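# Seat the flat cable in its connector and close latch

## Task

Insert the end of the flat ribbon cable fully into the connector, then close the connector's latch; both must still hold once the robot lets go.

## Robot and tools

ROBOT. Two arms, left_arm and right_arm, each with a five-fingered hand: a left hand on left_arm, a right hand on right_arm (mirror images). Each hand has six motors. A fixed wrist force/torque sensor sits in each tool flange.

FRAMES. Scene frame: origin at table-top height midway between the nominal arm bases, +z up, +x out over the table, left_arm toward +y (these are not image left/right). Calibrated bases: left_arm at (-0.059, +0.522, 0) m, right_arm at (+0.013, -0.508, 0) m, both turned only slightly about z. Reported hand poses, velocities, Hand targets and wrist-camera poses are in each arm's own base frame; fixed cameras and the table use the scene frame. The hand point rides with the palm, 0.05 m in front of it and 0.15 m out from the wrist face. Its +z runs along the straight fingers, +y out of the palm, +x across the palm away from the thumb on the right hand and toward the thumb on the left hand. Straight fingertips reach about 0.06-0.07 m past the point along +z, about 0.06 m toward -y. A wrist bracket on the little-finger side can strike things, and with level fingers the wrist can sit well below the hand point.

THE 28-NUMBER ROW. Every arm command is one flat list of 28 values in [-1, 1], covering both arms even if one stays still: left_arm dx, dy, dz, rx, ry, rz, then left hand little, ring, middle, index, thumb_bend, thumb_turn, force_limit, speed; then the same fourteen for right_arm. dx..rz are an offset, not a pose: measured from that arm's Hand target as it stood when the action or move began, along that arm's base axes, with 1.0 = 0.6 m or 180 degrees; rx, ry, rz form one rotation vector turning about the Hand target position. All rows of one action or one move list count from the same starting Hand target, not from the previous row. Six zeros re-request the current Hand target. The six finger numbers are absolute targets: +1 open/straight, -1 closed/curled; thumb_turn -1 puts the thumb opposite the fingers, +1 beside the palm. force_limit maps -1..+1 to about 0..10 N at the fingertip (0..15 N for the two thumb motors); speed rises from near zero at -1 to full at +0.48 and stays full above. There is no "no change" value: to keep a hand as it is, resend the eight numbers last sent to it; if none sent yet, send hand_measured plus hand_force_limit and hand_speed. For a gentle grip close at speed -0.94 or lower.

TOOLS.
execute_actions: actions = list of actions; each action is up to 15 rows, one per 1/30 s step, and a short list repeats its last row to fill 15. cameras = list of names, ["all"], or []; images come by default only when actions is empty.
move: straight-line path toward target (one row, or up to 15 rows all offset from the same Hand targets). speed in m/s, 0.002 to 3.6, default 0.25 (rotation up to twice that in rad/s), one value or one per target. blend in metres rounds corners in a list; 0 stops at each. stop_force in N, 3 to 120, one value for both arms, ends an arm's path when its wrist sensor feels that much push; unreliable when the hand turns, and light loose parts may move unfelt. zero (default true) re-zeros before the move; false keeps the old zero. blocking=false returns early but cannot combine with stop_force. Paths ignore obstacles and the other arm.
wait: seconds 0 to 10; arms hold their last commands.
stop: brakes a running move.
zoom_image: camera plus region [x0, y0, x1, y1] in pixels, at most 504 by 504, from that camera's latest image.
show_instructions: shows the reference images.
zero_wrist_force: arm = left_arm or right_arm.
finished_scene: scene = the current scene number; irreversible.
Cameras: cam_high, cam_low, cam_face, cam_latch, cam_slot, cam_left_wrist, cam_right_wrist (896x504 each).

RESULTS. Per arm: end_effector_position (m), end_effector_quat_wxyz, velocities (omitted when joints read "within noise"), Hand target (the commanded pose the next offset counts from; the hand often rests a bit short of it), Joint positions and torques, Wrist force, Wrist torque and a peak-force line (in the hand's own axes; a push from a surface shows as force into the arm). Hand lines: hand_measured, hand_stopped_by (moving, target, force, stalled, fault), hand_load_n (positive when pushed open; a lost grip shows as load near 0), hand_force_limit, hand_speed. A move adds a "move:" line: done, off_target, moving, held or fault, plus limits=paced (pose clipped) or limits=held (steps withheld). MOTOR HOT warns of overheating.

CAUTIONS. Arms are stiff: commanding even slightly past a firm contact can trigger a fault stop (about 150 N outside force, or joint contact torque of 138 N m for the big joints and 25.7 N m for the wrists), freezing that arm for 10 s. Approach the connector and latch slowly, with small offsets and a stop_force; back off by commanding a target behind the hand point. Orientation is clipped to within 32 degrees of the measured one per step. Keep arms from touching each other and from passing near their own base. Do not let the cable or anything else fall or leave the table, avoid fast hits and hard finger loads, and avoid long stretched or pushing holds that heat motors.

Each tool is called after ">>>" as name([rows], argument=value, ...), one row to a line, values as JSON.

Reference images:

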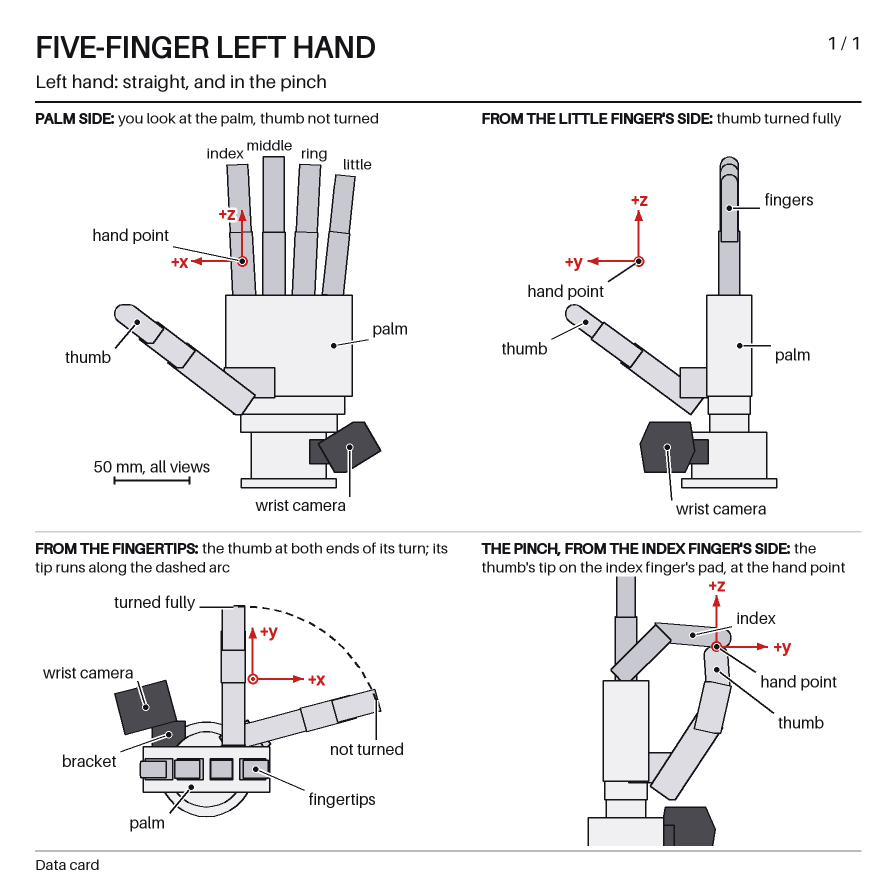

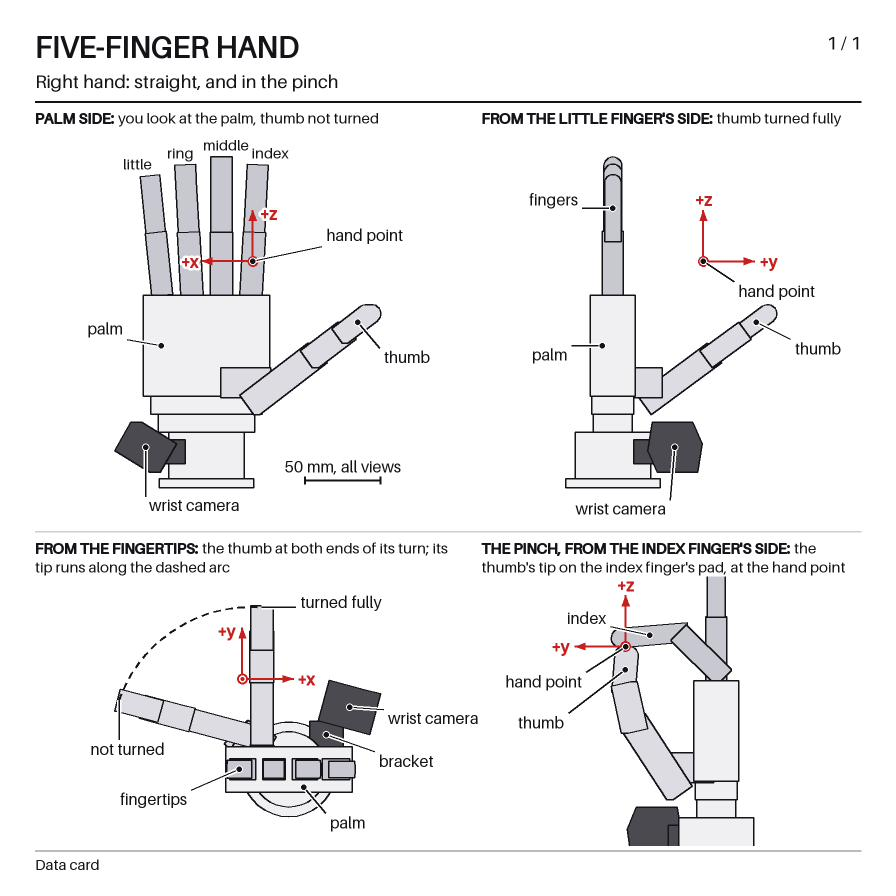

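## Session

>>> execute_actions(actions=[])

Scene clock: 0.00 s.
left_arm: end_effector_position=(+0.3674, +0.2929, +0.1236) hand_measured=(+1.000, +1.000, +1.000, +1.000, +1.000, +1.000) hand_load_n=(-0.5, +0.0, +0.0, +0.0, +0.0, +0.0) hand_stopped_by=(target, target, target, target, target, target) hand_force_limit=0.00 hand_speed=-0.80 end_effector_quat_wxyz=(+0.021, +0.977, -0.195, -0.077) | right_arm: end_effector_position=(+0.3466, +0.0361, +0.3236) hand_measured=(+1.000, +1.000, +1.000, +1.000, +1.000, +1.000) hand_load_n=(+0.0, +0.0, +0.0, +0.0, +0.0, +0.0) hand_stopped_by=(target, target, target, target, target, target) hand_force_limit=0.00 hand_speed=-0.80 end_effector_quat_wxyz=(+0.396, +0.026, +0.852, +0.341)
Joint positions: left_arm=[4.125 -2.222 -1.283 1.837 -1.697 2.943] | right_arm=[-1.364 -1.658 2.423 1.536 0.655 -3.245]
Joint velocities: within noise
Joint torques (N m): no reading
Wrist force (N): no reading
Wrist torque (N m): no reading
Wrist force, peak (N): no reading
Hand target: left_arm +0.3674, +0.2929, +0.1236; +0.021, +0.977, -0.195, -0.077 | right_arm +0.3466, +0.0361, +0.3236; +0.396, +0.026, +0.852, +0.341

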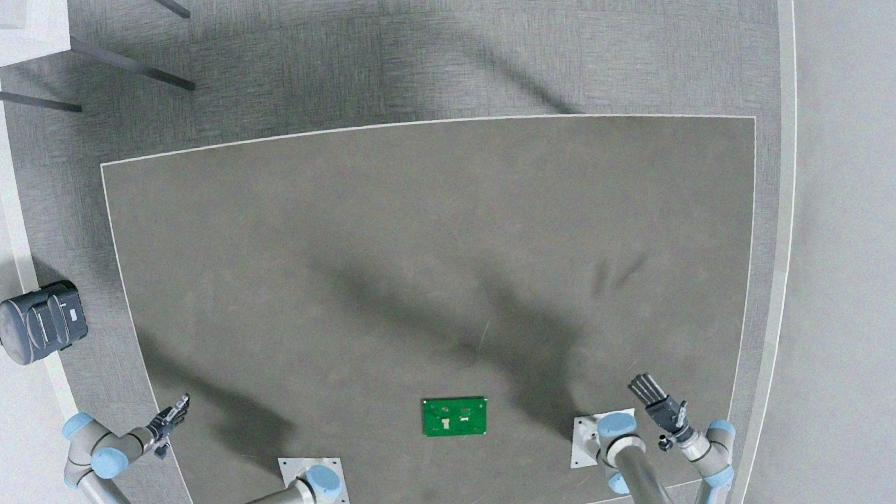

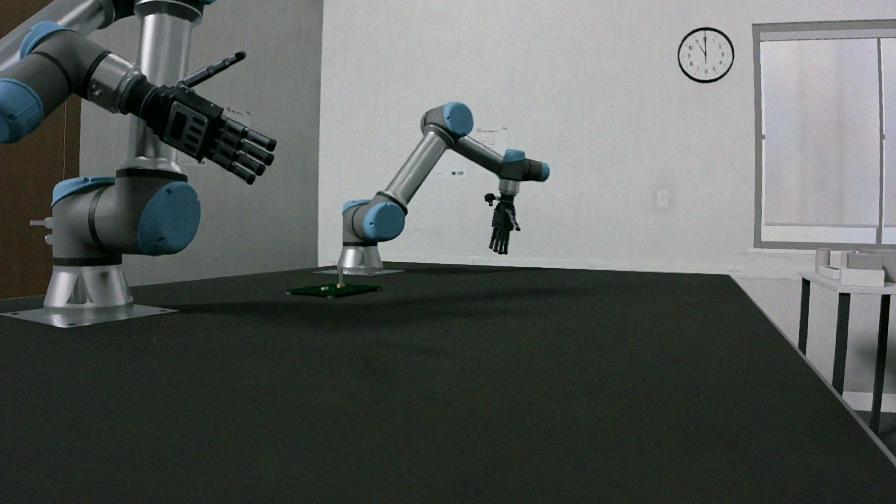

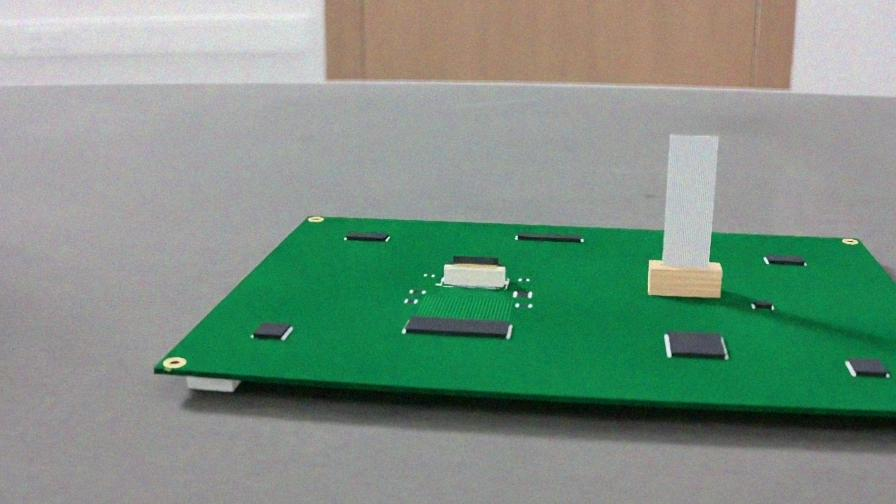

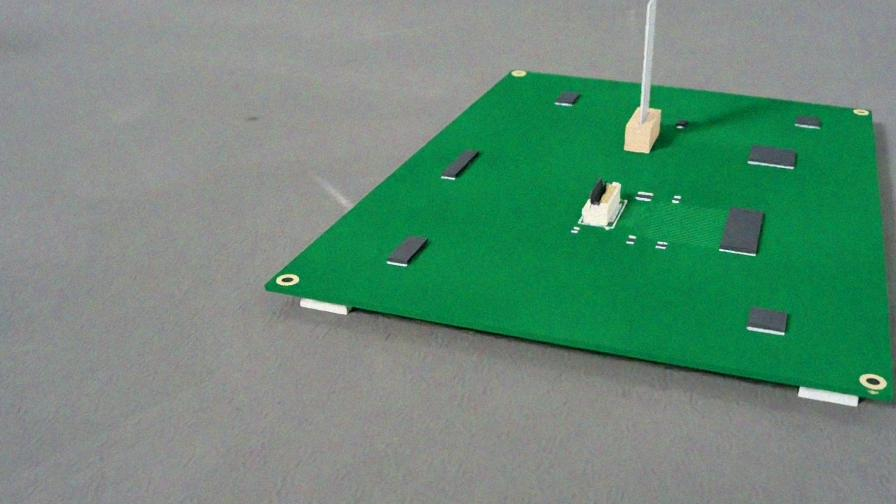

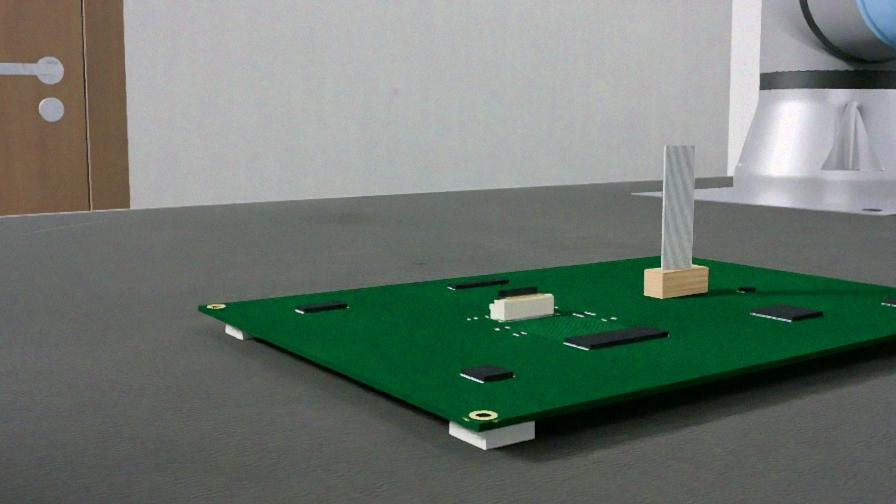

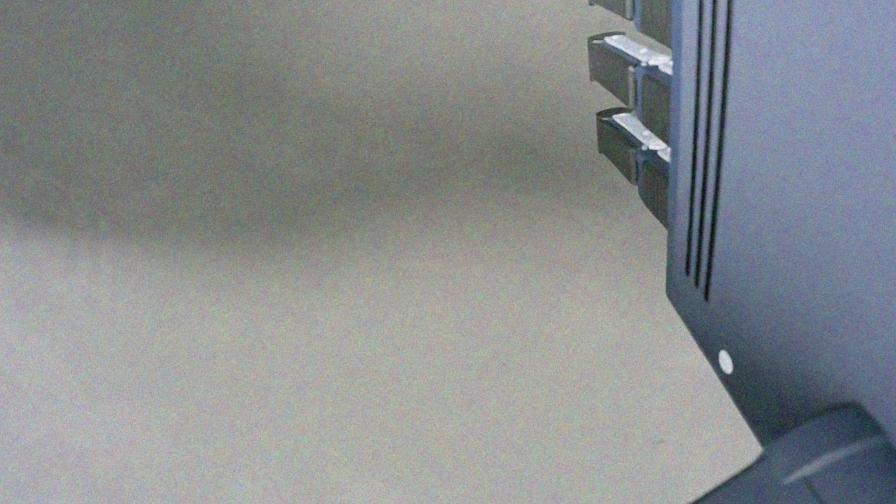

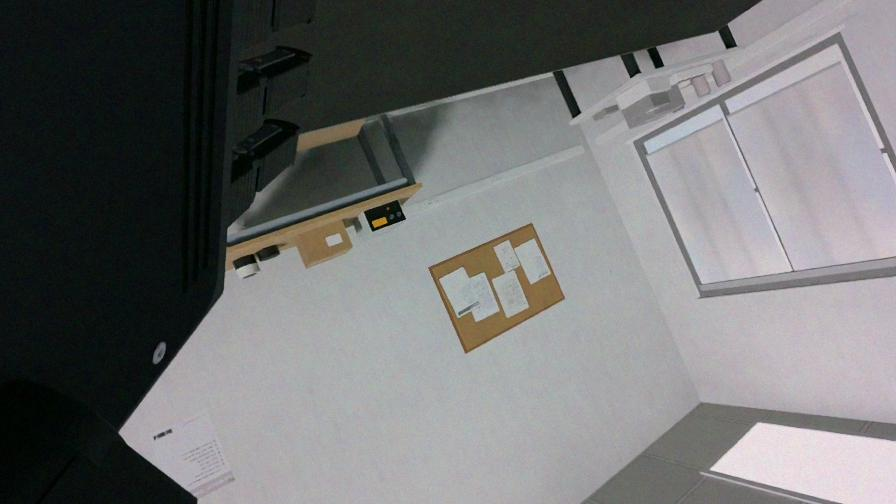

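>>> zoom_image(camera="cam_face", region=[380, 120, 780, 360])

>>> zoom_image(camera="cam_latch", region=[530, 0, 770, 260])

>>> zoom_image(camera="cam_slot", region=[440, 130, 740, 360])

>>> zoom_image(camera="cam_high", region=[410, 380, 510, 450])

>>> zoom_image(camera="cam_low", region=[260, 230, 420, 320])

Scaled by 1.260 from the camera's 896x504 image, which has a finer 1280x720 frame.

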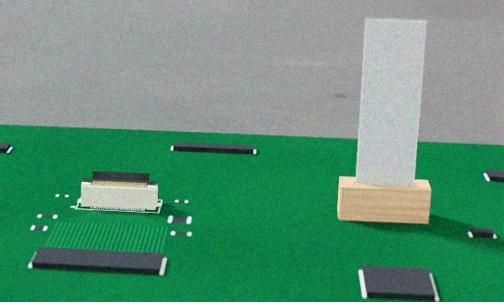

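Scaled by 1.938 from the camera's 896x504 image, which has a finer 1280x720 frame.

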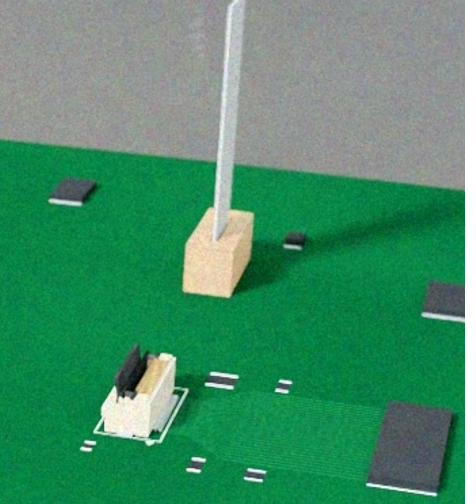

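Scaled by 1.680 from the camera's 896x504 image, which has a finer 1280x720 frame.

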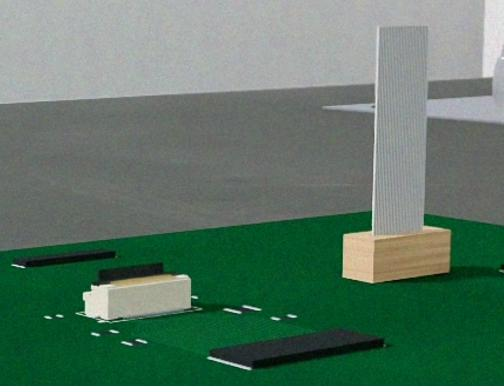

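Scaled by 5.040 from the camera's 896x504 image, which has a finer 1280x720 frame.

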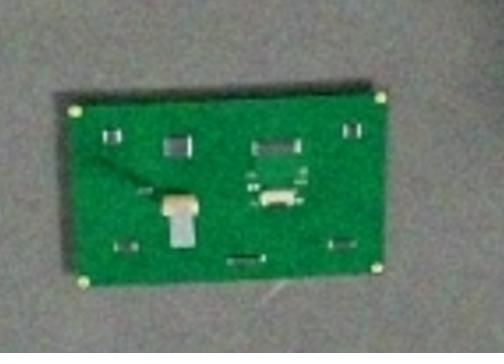

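Scaled by 3.150 from the camera's 896x504 image, which has a finer 1280x720 frame.

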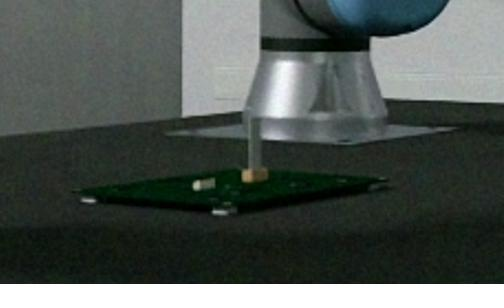

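>>> zoom_image(camera="cam_latch", region=[560, 165, 660, 240])

>>> zoom_image(camera="cam_face", region=[430, 245, 530, 300])

>>> zoom_image(camera="cam_slot", region=[470, 270, 580, 335])

Scaled by 5.040 from the camera's 896x504 image, which has a finer 1280x720 frame.

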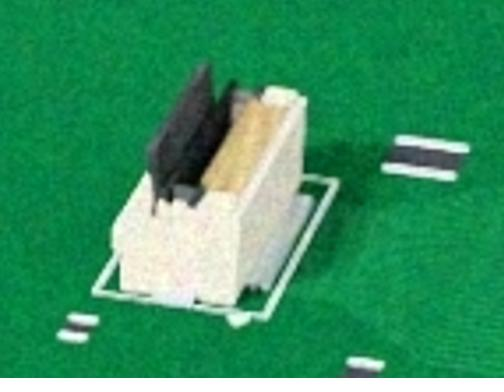

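Scaled by 5.040 from the camera's 896x504 image, which has a finer 1280x720 frame.

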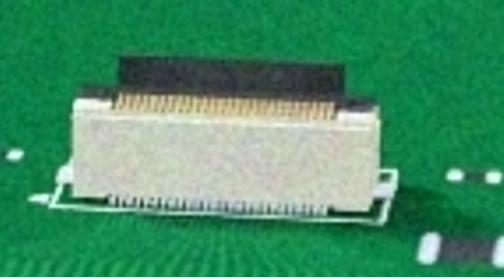

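Scaled by 4.582 from the camera's 896x504 image, which has a finer 1280x720 frame.

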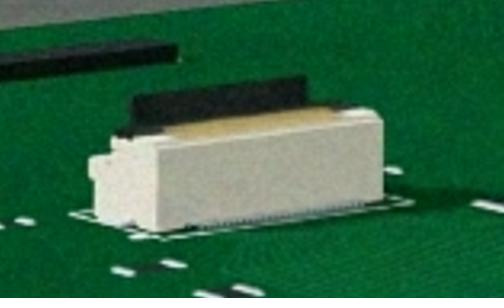

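>>> move([
  [0,0,0.15,0,0,0,1,1,1,1,1,1,0,-0.8,0,0,0,0,0,0,1,1,1,1,1,1,0,-0.8],
  [0.3877,-0.0715,0.294,0.4043,-0.3422,-0.1521,1,1,1,1,1,1,0,-0.8,0,0,0,0,0,0,1,1,1,1,1,1,0,-0.8],
], speed=0.4, blend=0.03, cameras=["cam_high","cam_low"])

Scene clock: 437.97 s.
left_arm: end_effector_position=(+0.6000, +0.2500, +0.3000) hand_measured=(+1.000, +1.000, +1.000, +1.000, +1.000, +1.000) hand_load_n=(+0.0, +0.0, +0.0, +0.0, +0.0, -0.5) hand_stopped_by=(target, target, target, target, target, target) hand_force_limit=0.00 hand_speed=-0.80 end_effector_quat_wxyz=(+0.641, -0.641, +0.299, -0.299) | right_arm: end_effector_position=(+0.3466, +0.0361, +0.3236) hand_measured=(+1.000, +1.000, +1.000, +1.000, +1.000, +1.000) hand_load_n=(+0.0, +0.0, +0.0, +0.0, +0.0, +0.0) hand_stopped_by=(target, target, target, target, target, target) hand_force_limit=0.00 hand_speed=-0.80 end_effector_quat_wxyz=(+0.396, +0.026, +0.852, +0.341)
Joint positions: left_arm=[3.76 -1.597 -1.876 3.473 -1.65 3.142] | right_arm=[-1.364 -1.658 2.423 1.536 0.655 -3.245]
Joint torques (N m): left_arm=[-12.1 12.88 15.38 3.48 1.66 0.99] | right_arm=[1.39 -9.36 -13.5 2.21 -0.97 -0.05]
Wrist force (N): left_arm=[-0.3 -0.6 0.0] | right_arm=[-0.1 0.2 0.0]
Wrist torque (N m): left_arm=[-0.21 0.15 0.03] | right_arm=[0.03 0.02 0.00]
Wrist force, peak (N): left_arm=[0.0 -0.1 1.5] | right_arm=[-0.6 0.4 -0.2]
Hand target: left_arm +0.6000, +0.2500, +0.3000; +0.641, -0.641, +0.299, -0.299 | right_arm +0.3466, +0.0361, +0.3236; +0.396, +0.026, +0.852, +0.341
Off the commanded pose: left_arm 0.000 m, 0 deg | right_arm 0.000 m, 0 deg.
move: done
Images, in order (width x height): cam_high 896x504, cam_low 896x504.

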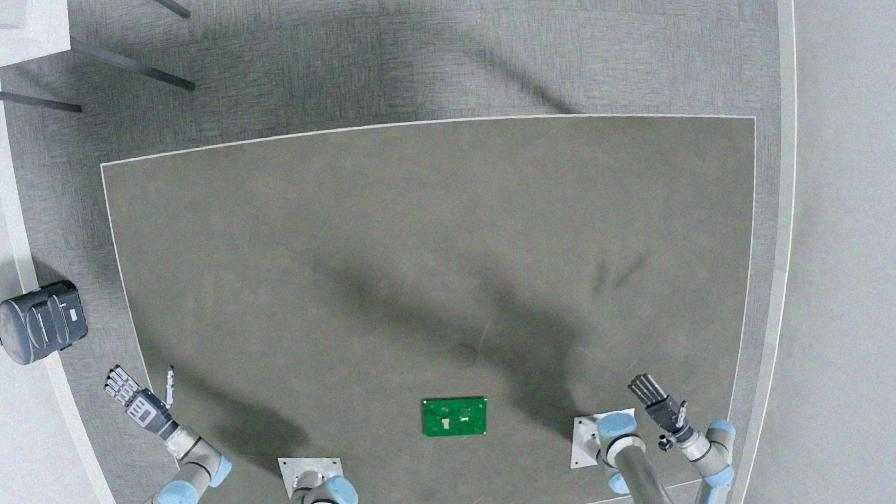

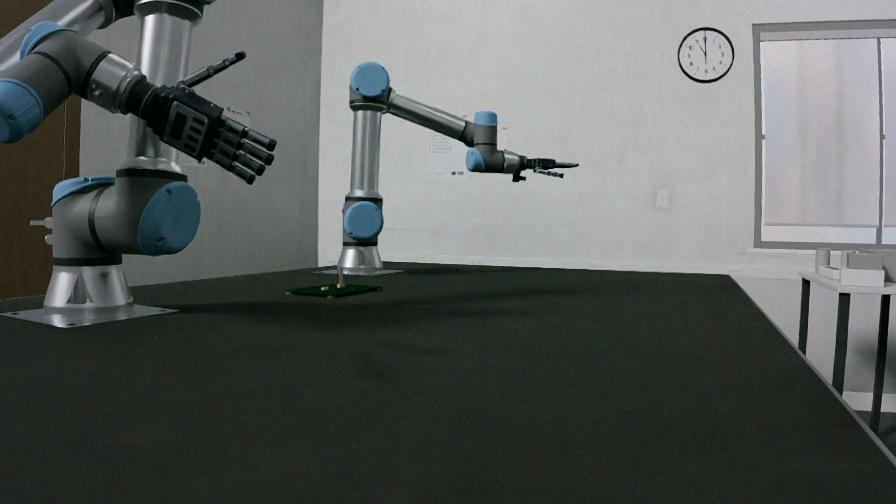

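>>> move(target=[0,-0.583,0,0,0,-0.111,1,1,0.4,0.4,0.3,-1,0,-0.3,0,0,0,0,0,0,1,1,1,1,1,1,0,-0.8], speed=0.4)

>>> move([
  [-0.25,-0.5,0,0,0,-0.0833,1,1,0.4,0.4,0.3,-1,0,-0.3,0,0,0,0,0,0,1,1,1,1,1,1,0,-0.8],
  [-0.68,-0.667,-0.1667,0,0,-0.111,1,1,0.4,0.4,0.3,-1,0,-0.3,0,0,0,0,0,0,1,1,1,1,1,1,0,-0.8],
], speed=0.35, blend=0.05, cameras=["cam_high","cam_face","cam_latch","cam_slot","cam_left_wrist"])

Scene clock: 457.83 s.
left_arm: end_effector_position=(+0.6000, -0.0997, +0.3000) hand_measured=(+1.000, +1.000, +0.400, +0.400, +0.300, -1.000) hand_load_n=(+0.0, +0.0, +0.0, +0.0, +0.0, +0.0) hand_stopped_by=(target, target, target, target, target, target) hand_force_limit=0.00 hand_speed=-0.30 end_effector_quat_wxyz=(+0.579, -0.579, +0.406, -0.405) | right_arm: end_effector_position=(+0.3466, +0.0361, +0.3236) hand_measured=(+1.000, +1.000, +1.000, +1.000, +1.000, +1.000) hand_load_n=(+0.0, +0.0, +0.0, +0.0, +0.0, +0.0) hand_stopped_by=(target, target, target, target, target, target) hand_force_limit=0.00 hand_speed=-0.80 end_effector_quat_wxyz=(+0.396, +0.026, +0.852, +0.341)
Joint positions: left_arm=[3.077 -1.554 -1.919 3.473 -1.984 3.142] | right_arm=[-1.364 -1.658 2.423 1.536 0.655 -3.245]
Joint torques (N m): left_arm=[-10.75 10.6 29.73 -0.12 -1.37 0.9] | right_arm=[-0.58 -9.21 -13.4 2.33 -0.92 -0.36]
Wrist force (N): left_arm=[0.2 -0.7 0.0] | right_arm=[0.0 0.3 -0.2]
Wrist torque (N m): left_arm=[-0.22 0.07 0.05] | right_arm=[0.05 0.01 0.01]
Wrist force, peak (N): left_arm=[-0.8 -0.7 1.0] | right_arm=[-0.1 0.8 -0.2]
Hand target: left_arm +0.6000, -0.0998, +0.3000; +0.579, -0.579, +0.406, -0.405 | right_arm +0.3466, +0.0361, +0.3236; +0.396, +0.026, +0.852, +0.341
Off the commanded pose: left_arm 0.000 m, 0 deg | right_arm 0.000 m, 0 deg.
move: done

Scene clock: 460.53 s.
left_arm: end_effector_position=(+0.1921, -0.5000, +0.2000) hand_measured=(+1.000, +1.000, +0.400, +0.400, +0.300, -1.000) hand_load_n=(+0.0, +0.0, +0.0, +0.0, +0.0, +0.0) hand_stopped_by=(target, target, target, target, target, target) hand_force_limit=0.00 hand_speed=-0.30 end_effector_quat_wxyz=(+0.500, -0.500, +0.500, -0.500) | right_arm: end_effector_position=(+0.3466, +0.0361, +0.3236) hand_measured=(+1.000, +1.000, +1.000, +1.000, +1.000, +1.000) hand_load_n=(+0.0, +0.0, +0.5, +0.0, +0.0, +0.0) hand_stopped_by=(target, target, target, target, target, target) hand_force_limit=0.00 hand_speed=-0.80 end_effector_quat_wxyz=(+0.396, +0.026, +0.852, +0.341)
Joint positions: left_arm=[1.733 -1.862 -1.843 3.707 -2.98 3.143] | right_arm=[-1.364 -1.658 2.423 1.536 0.655 -3.245]
Joint torques (N m): left_arm=[-12.05 21.71 10.52 2.01 -1.65 0.83] | right_arm=[0.21 -8.63 -12.46 2.37 -0.98 -0.48]
Wrist force (N): left_arm=[0.0 -0.9 -0.3] | right_arm=[0.1 0.2 -0.2]
Wrist torque (N m): left_arm=[-0.25 0.14 0.04] | right_arm=[0.03 -0.01 0.02]
Wrist force, peak (N): left_arm=[-1.0 -0.7 0.7] | right_arm=[-0.4 0.8 -0.1]
Hand target: left_arm +0.1920, -0.5000, +0.2000; +0.500, -0.500, +0.500, -0.500 | right_arm +0.3466, +0.0361, +0.3236; +0.396, +0.026, +0.852, +0.341
Off the commanded pose: left_arm 0.000 m, 0 deg | right_arm 0.000 m, 0 deg.
move: done
Images, in order (width x height): cam_high 896x504, cam_face 896x504, cam_latch 896x504, cam_slot 896x504, cam_left_wrist 896x504.

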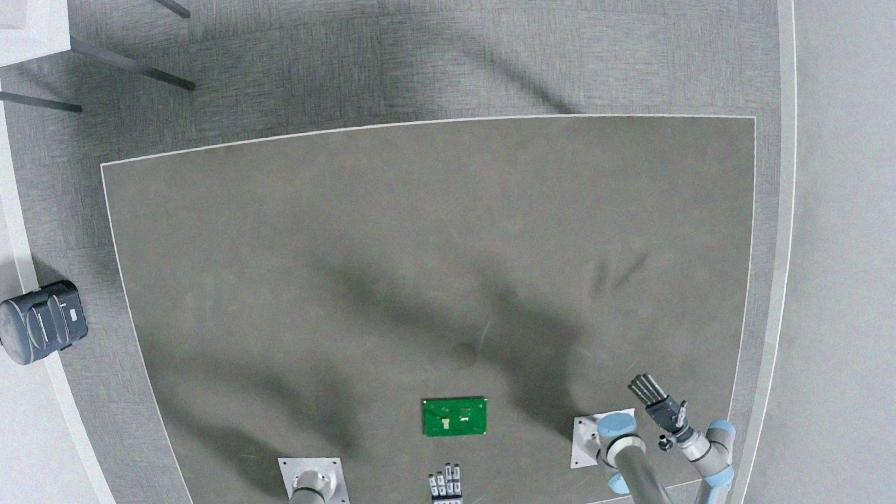

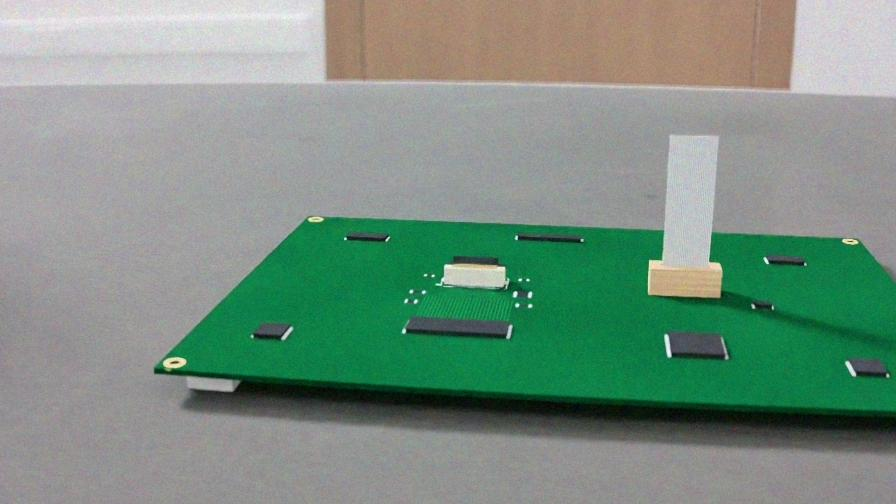

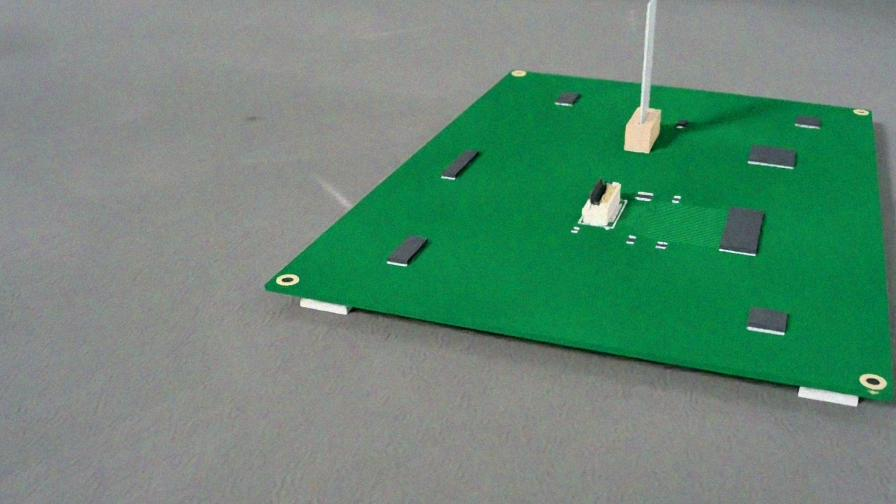

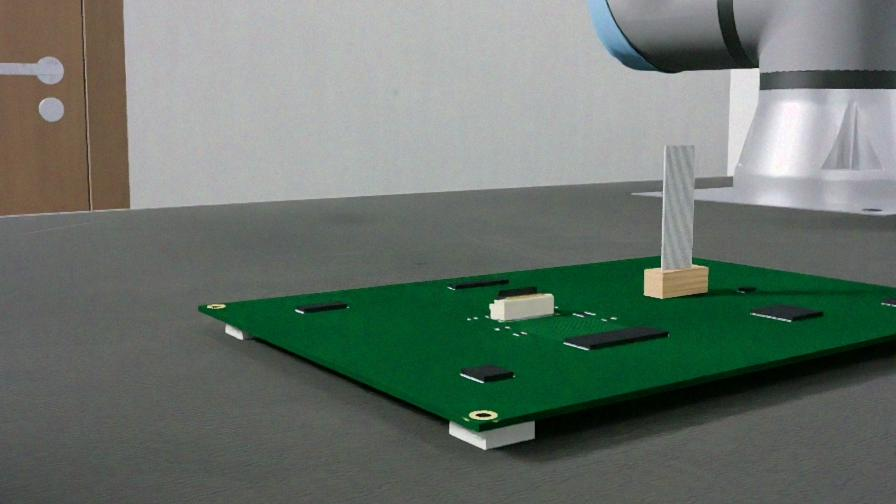

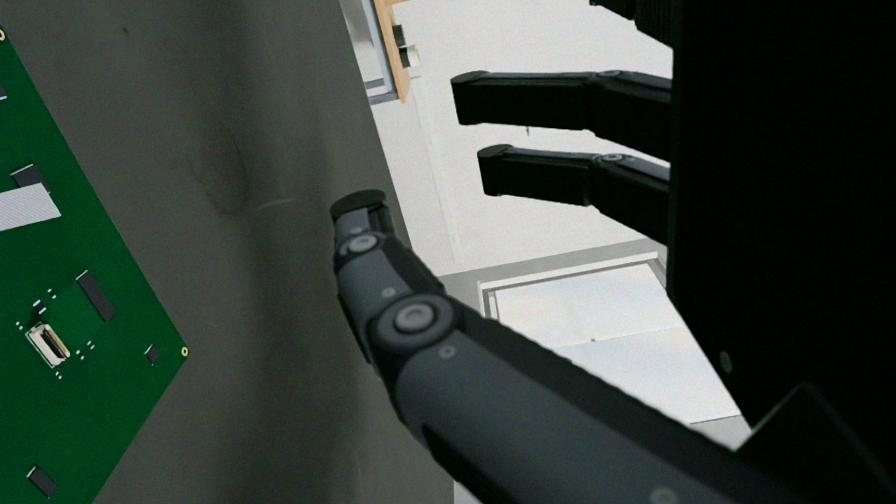

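>>> zoom_image(camera="cam_left_wrist", region=[0, 150, 200, 400])

>>> zoom_image(camera="cam_left_wrist", region=[10, 300, 90, 380])

Scaled by 2.016 from the camera's 896x504 image, which has a finer 1280x720 frame.

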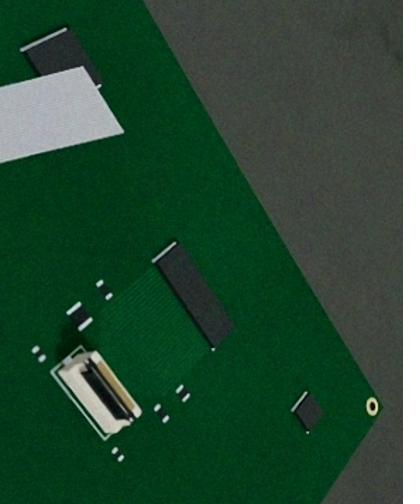

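Scaled by 6.300 from the camera's 896x504 image, which has a finer 1280x720 frame.

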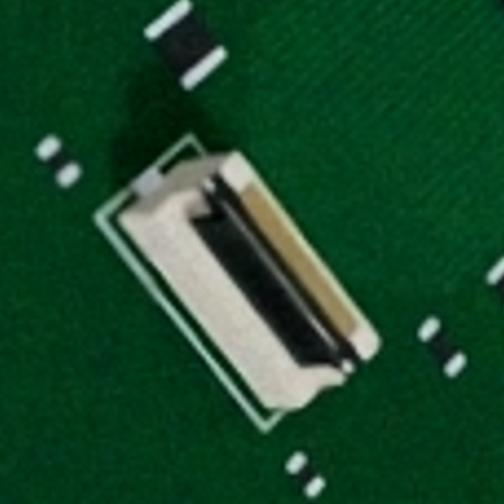

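>>> move(target=[0.05,-0.083,-0.167,0,0,0,1,1,0.4,0.4,0.3,-1,0,-0.3,0,0,0,0,0,0,1,1,1,1,1,1,0,-0.8], speed=0.15, cameras=["cam_high","cam_face","cam_latch","cam_slot","cam_left_wrist"])

Scene clock: 515.40 s.
left_arm: end_effector_position=(+0.2220, -0.5497, +0.0998) hand_measured=(+1.000, +1.000, +0.400, +0.400, +0.300, -1.000) hand_load_n=(+0.0, +0.0, +0.0, +0.0, +0.0, +0.0) hand_stopped_by=(target, target, target, target, target, target) hand_force_limit=0.00 hand_speed=-0.30 end_effector_quat_wxyz=(+0.500, -0.500, +0.500, -0.500) | right_arm: end_effector_position=(+0.3466, +0.0361, +0.3236) hand_measured=(+1.000, +1.000, +1.000, +1.000, +1.000, +1.000) hand_load_n=(+0.0, +0.0, +0.0, +0.0, +0.0, +0.0) hand_stopped_by=(target, target, target, target, target, target) hand_force_limit=0.00 hand_speed=-0.80 end_effector_quat_wxyz=(+0.396, +0.026, +0.852, +0.341)
Joint positions: left_arm=[1.776 -2.105 -1.791 3.897 -2.937 3.143] | right_arm=[-1.364 -1.658 2.423 1.536 0.655 -3.245]
Joint torques (N m): left_arm=[10.87 28.94 23.79 2.03 1.66 0.94] | right_arm=[0.62 -8.67 -12.75 2.34 -1.03 -0.41]
Wrist force (N): left_arm=[-0.1 -0.6 -0.1] | right_arm=[-0.2 0.0 0.0]
Wrist torque (N m): left_arm=[-0.24 0.18 0.03] | right_arm=[0.01 0.03 -0.01]
Wrist force, peak (N): left_arm=[-0.6 -1.5 -0.6] | right_arm=[-0.6 0.6 0.0]
Hand target: left_arm +0.2220, -0.5498, +0.0998; +0.500, -0.500, +0.500, -0.500 | right_arm +0.3466, +0.0361, +0.3236; +0.396, +0.026, +0.852, +0.341
Off the commanded pose: left_arm 0.000 m, 0 deg | right_arm 0.000 m, 0 deg.
move: done
Images, in order (width x height): cam_high 896x504, cam_face 896x504, cam_latch 896x504, cam_slot 896x504, cam_left_wrist 896x504.

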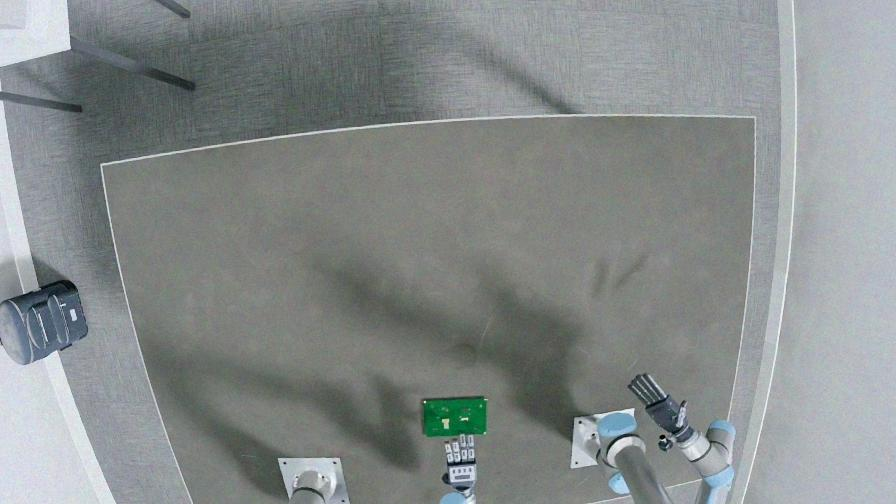

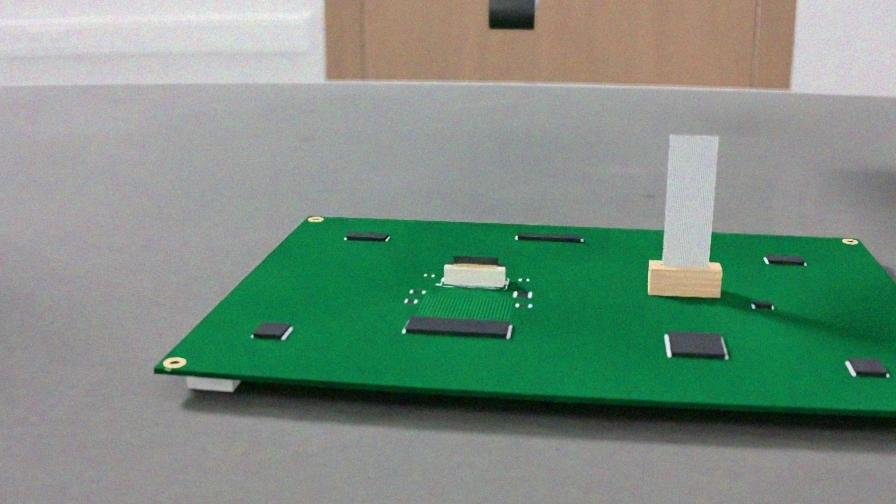

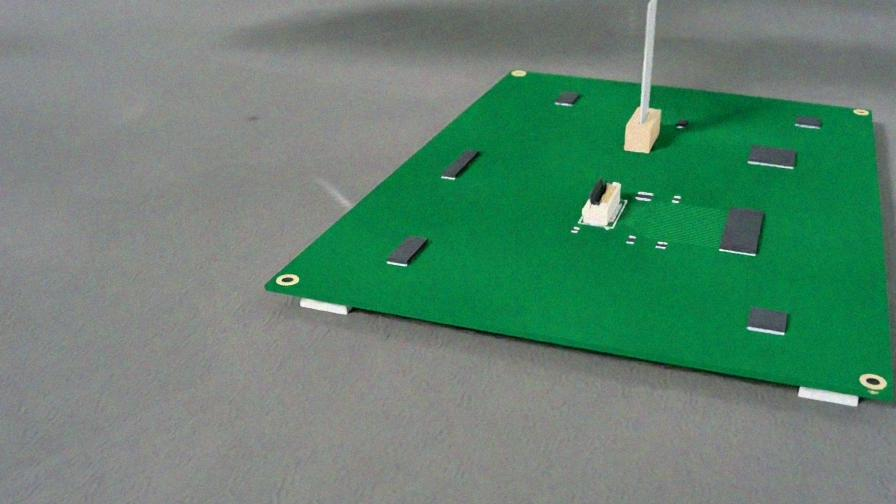

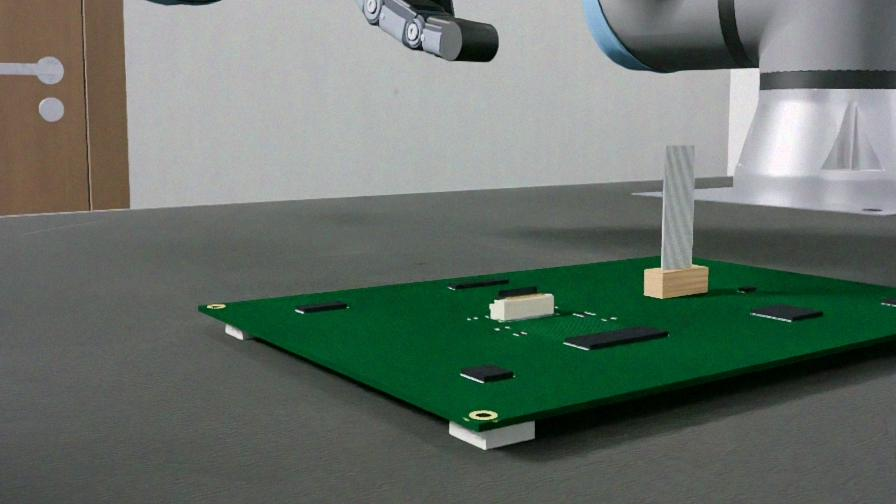

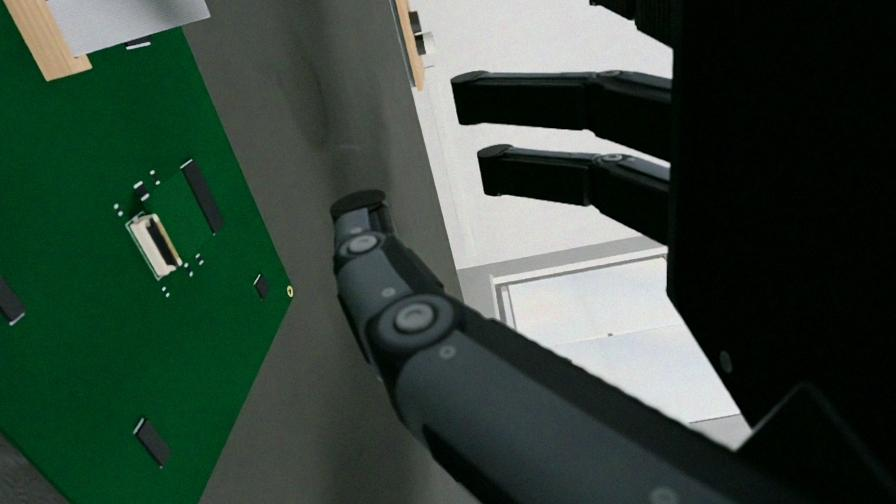

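>>> zoom_image(camera="cam_left_wrist", region=[115, 190, 205, 300])

Scaled by 4.582 from the camera's 896x504 image, which has a finer 1280x720 frame.

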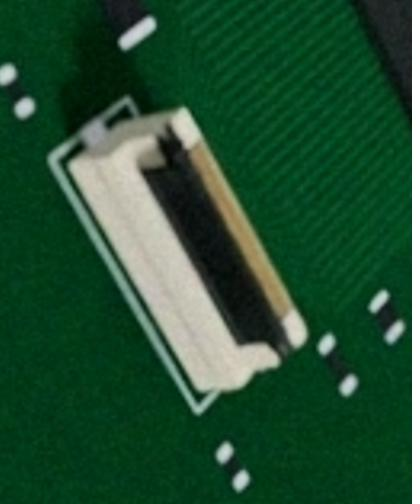

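>>> move(target=[0,0.092,0.04,0,0,0,1,1,0.2,0.2,0.3,-1,0,-0.3,0,0,0,0,0,0,1,1,1,1,1,1,0,-0.8], speed=0.15, cameras=["cam_face","cam_latch","cam_slot","cam_left_wrist"])

Scene clock: 542.73 s.
left_arm: end_effector_position=(+0.2220, -0.4947, +0.1237) hand_measured=(+1.000, +1.000, +0.200, +0.200, +0.300, -1.000) hand_load_n=(+0.0, +0.0, +0.0, +0.0, +0.0, +0.0) hand_stopped_by=(target, target, target, target, target, target) hand_force_limit=0.00 hand_speed=-0.30 end_effector_quat_wxyz=(+0.500, -0.500, +0.500, -0.500) | right_arm: end_effector_position=(+0.3466, +0.0361, +0.3236) hand_measured=(+1.000, +1.000, +1.000, +1.000, +1.000, +1.000) hand_load_n=(+0.0, +0.0, +0.0, +0.0, +0.0, +0.0) hand_stopped_by=(target, target, target, target, target, target) hand_force_limit=0.00 hand_speed=-0.80 end_effector_quat_wxyz=(+0.396, +0.026, +0.852, +0.341)
Joint positions: left_arm=[1.801 -1.963 -1.944 3.908 -2.912 3.143] | right_arm=[-1.364 -1.658 2.423 1.536 0.655 -3.245]
Joint torques (N m): left_arm=[11.74 42.72 10.11 2.21 1.62 0.68] | right_arm=[0.1 -9.5 -12.25 2.46 -1 -0.57]
Wrist force (N): left_arm=[-0.2 -0.9 -0.1] | right_arm=[-0.3 0.5 -0.1]
Wrist torque (N m): left_arm=[-0.26 0.17 0.04] | right_arm=[0.07 0.05 0.00]
Wrist force, peak (N): left_arm=[-0.9 -1.2 -0.2] | right_arm=[-0.2 0.8 -0.2]
Hand target: left_arm +0.2220, -0.4946, +0.1238; +0.500, -0.500, +0.500, -0.500 | right_arm +0.3466, +0.0361, +0.3236; +0.396, +0.026, +0.852, +0.341
Off the commanded pose: left_arm 0.000 m, 0 deg | right_arm 0.000 m, 0 deg.
move: done
Images, in order (width x height): cam_face 896x504, cam_latch 896x504, cam_slot 896x504, cam_left_wrist 896x504.

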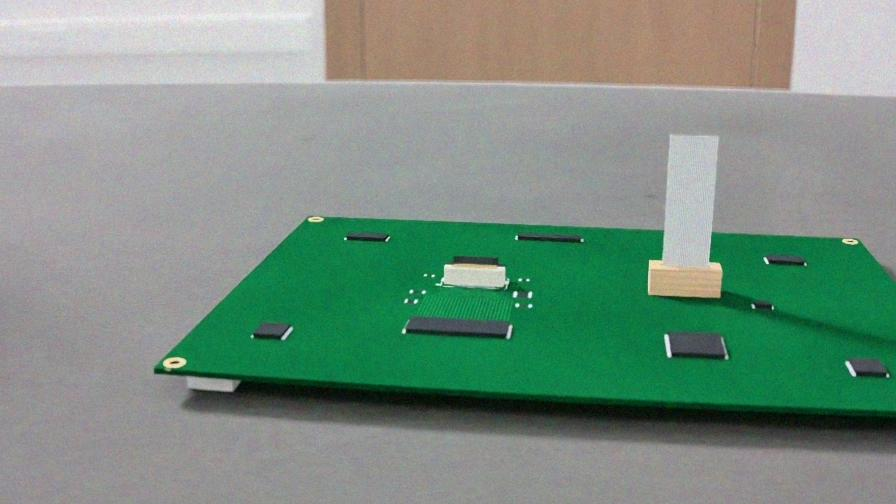

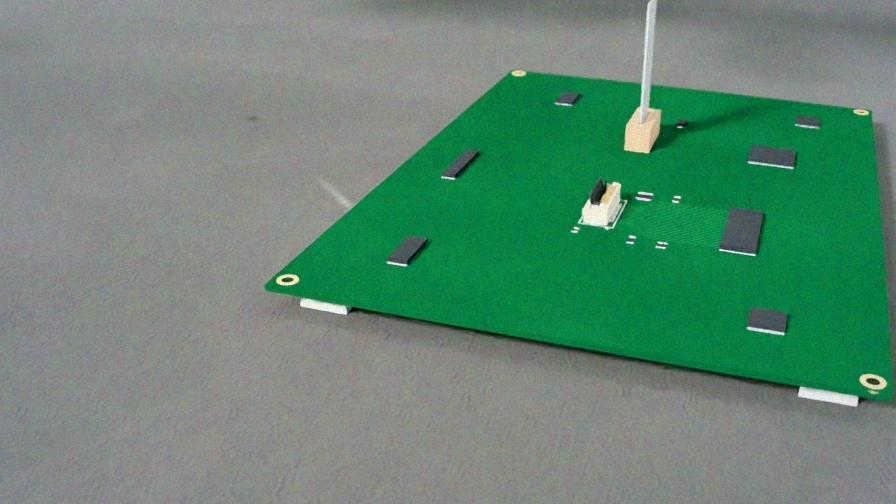

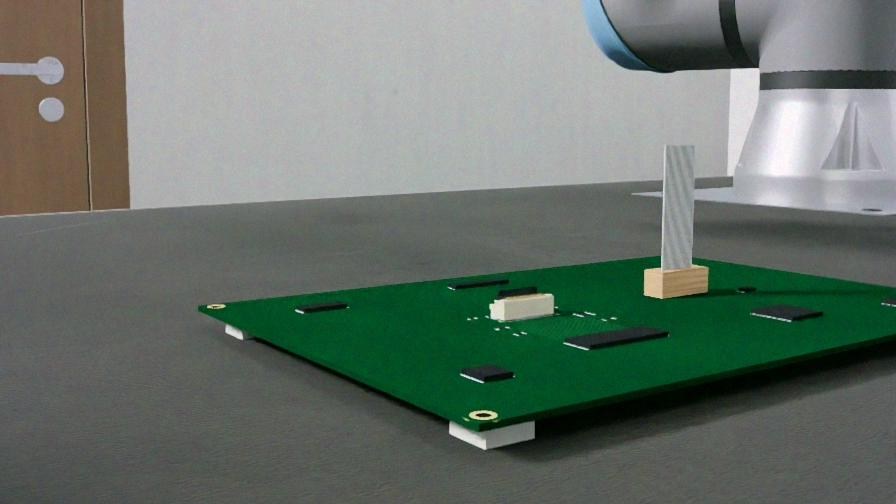

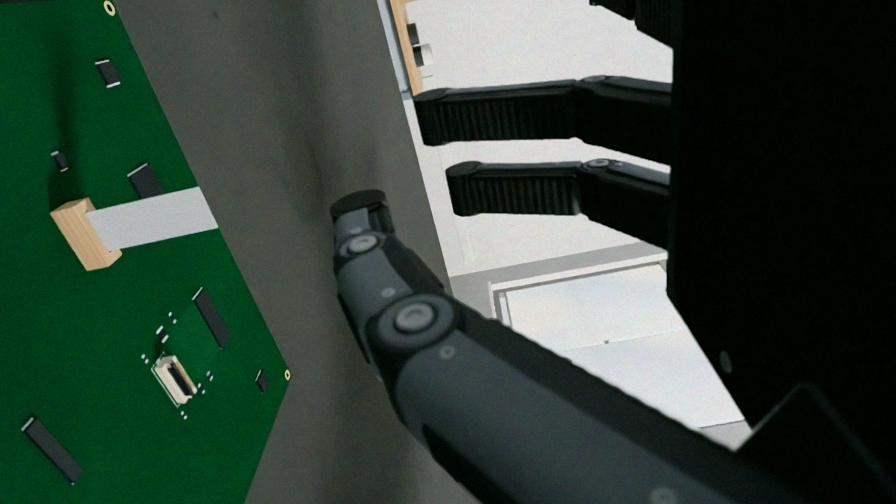

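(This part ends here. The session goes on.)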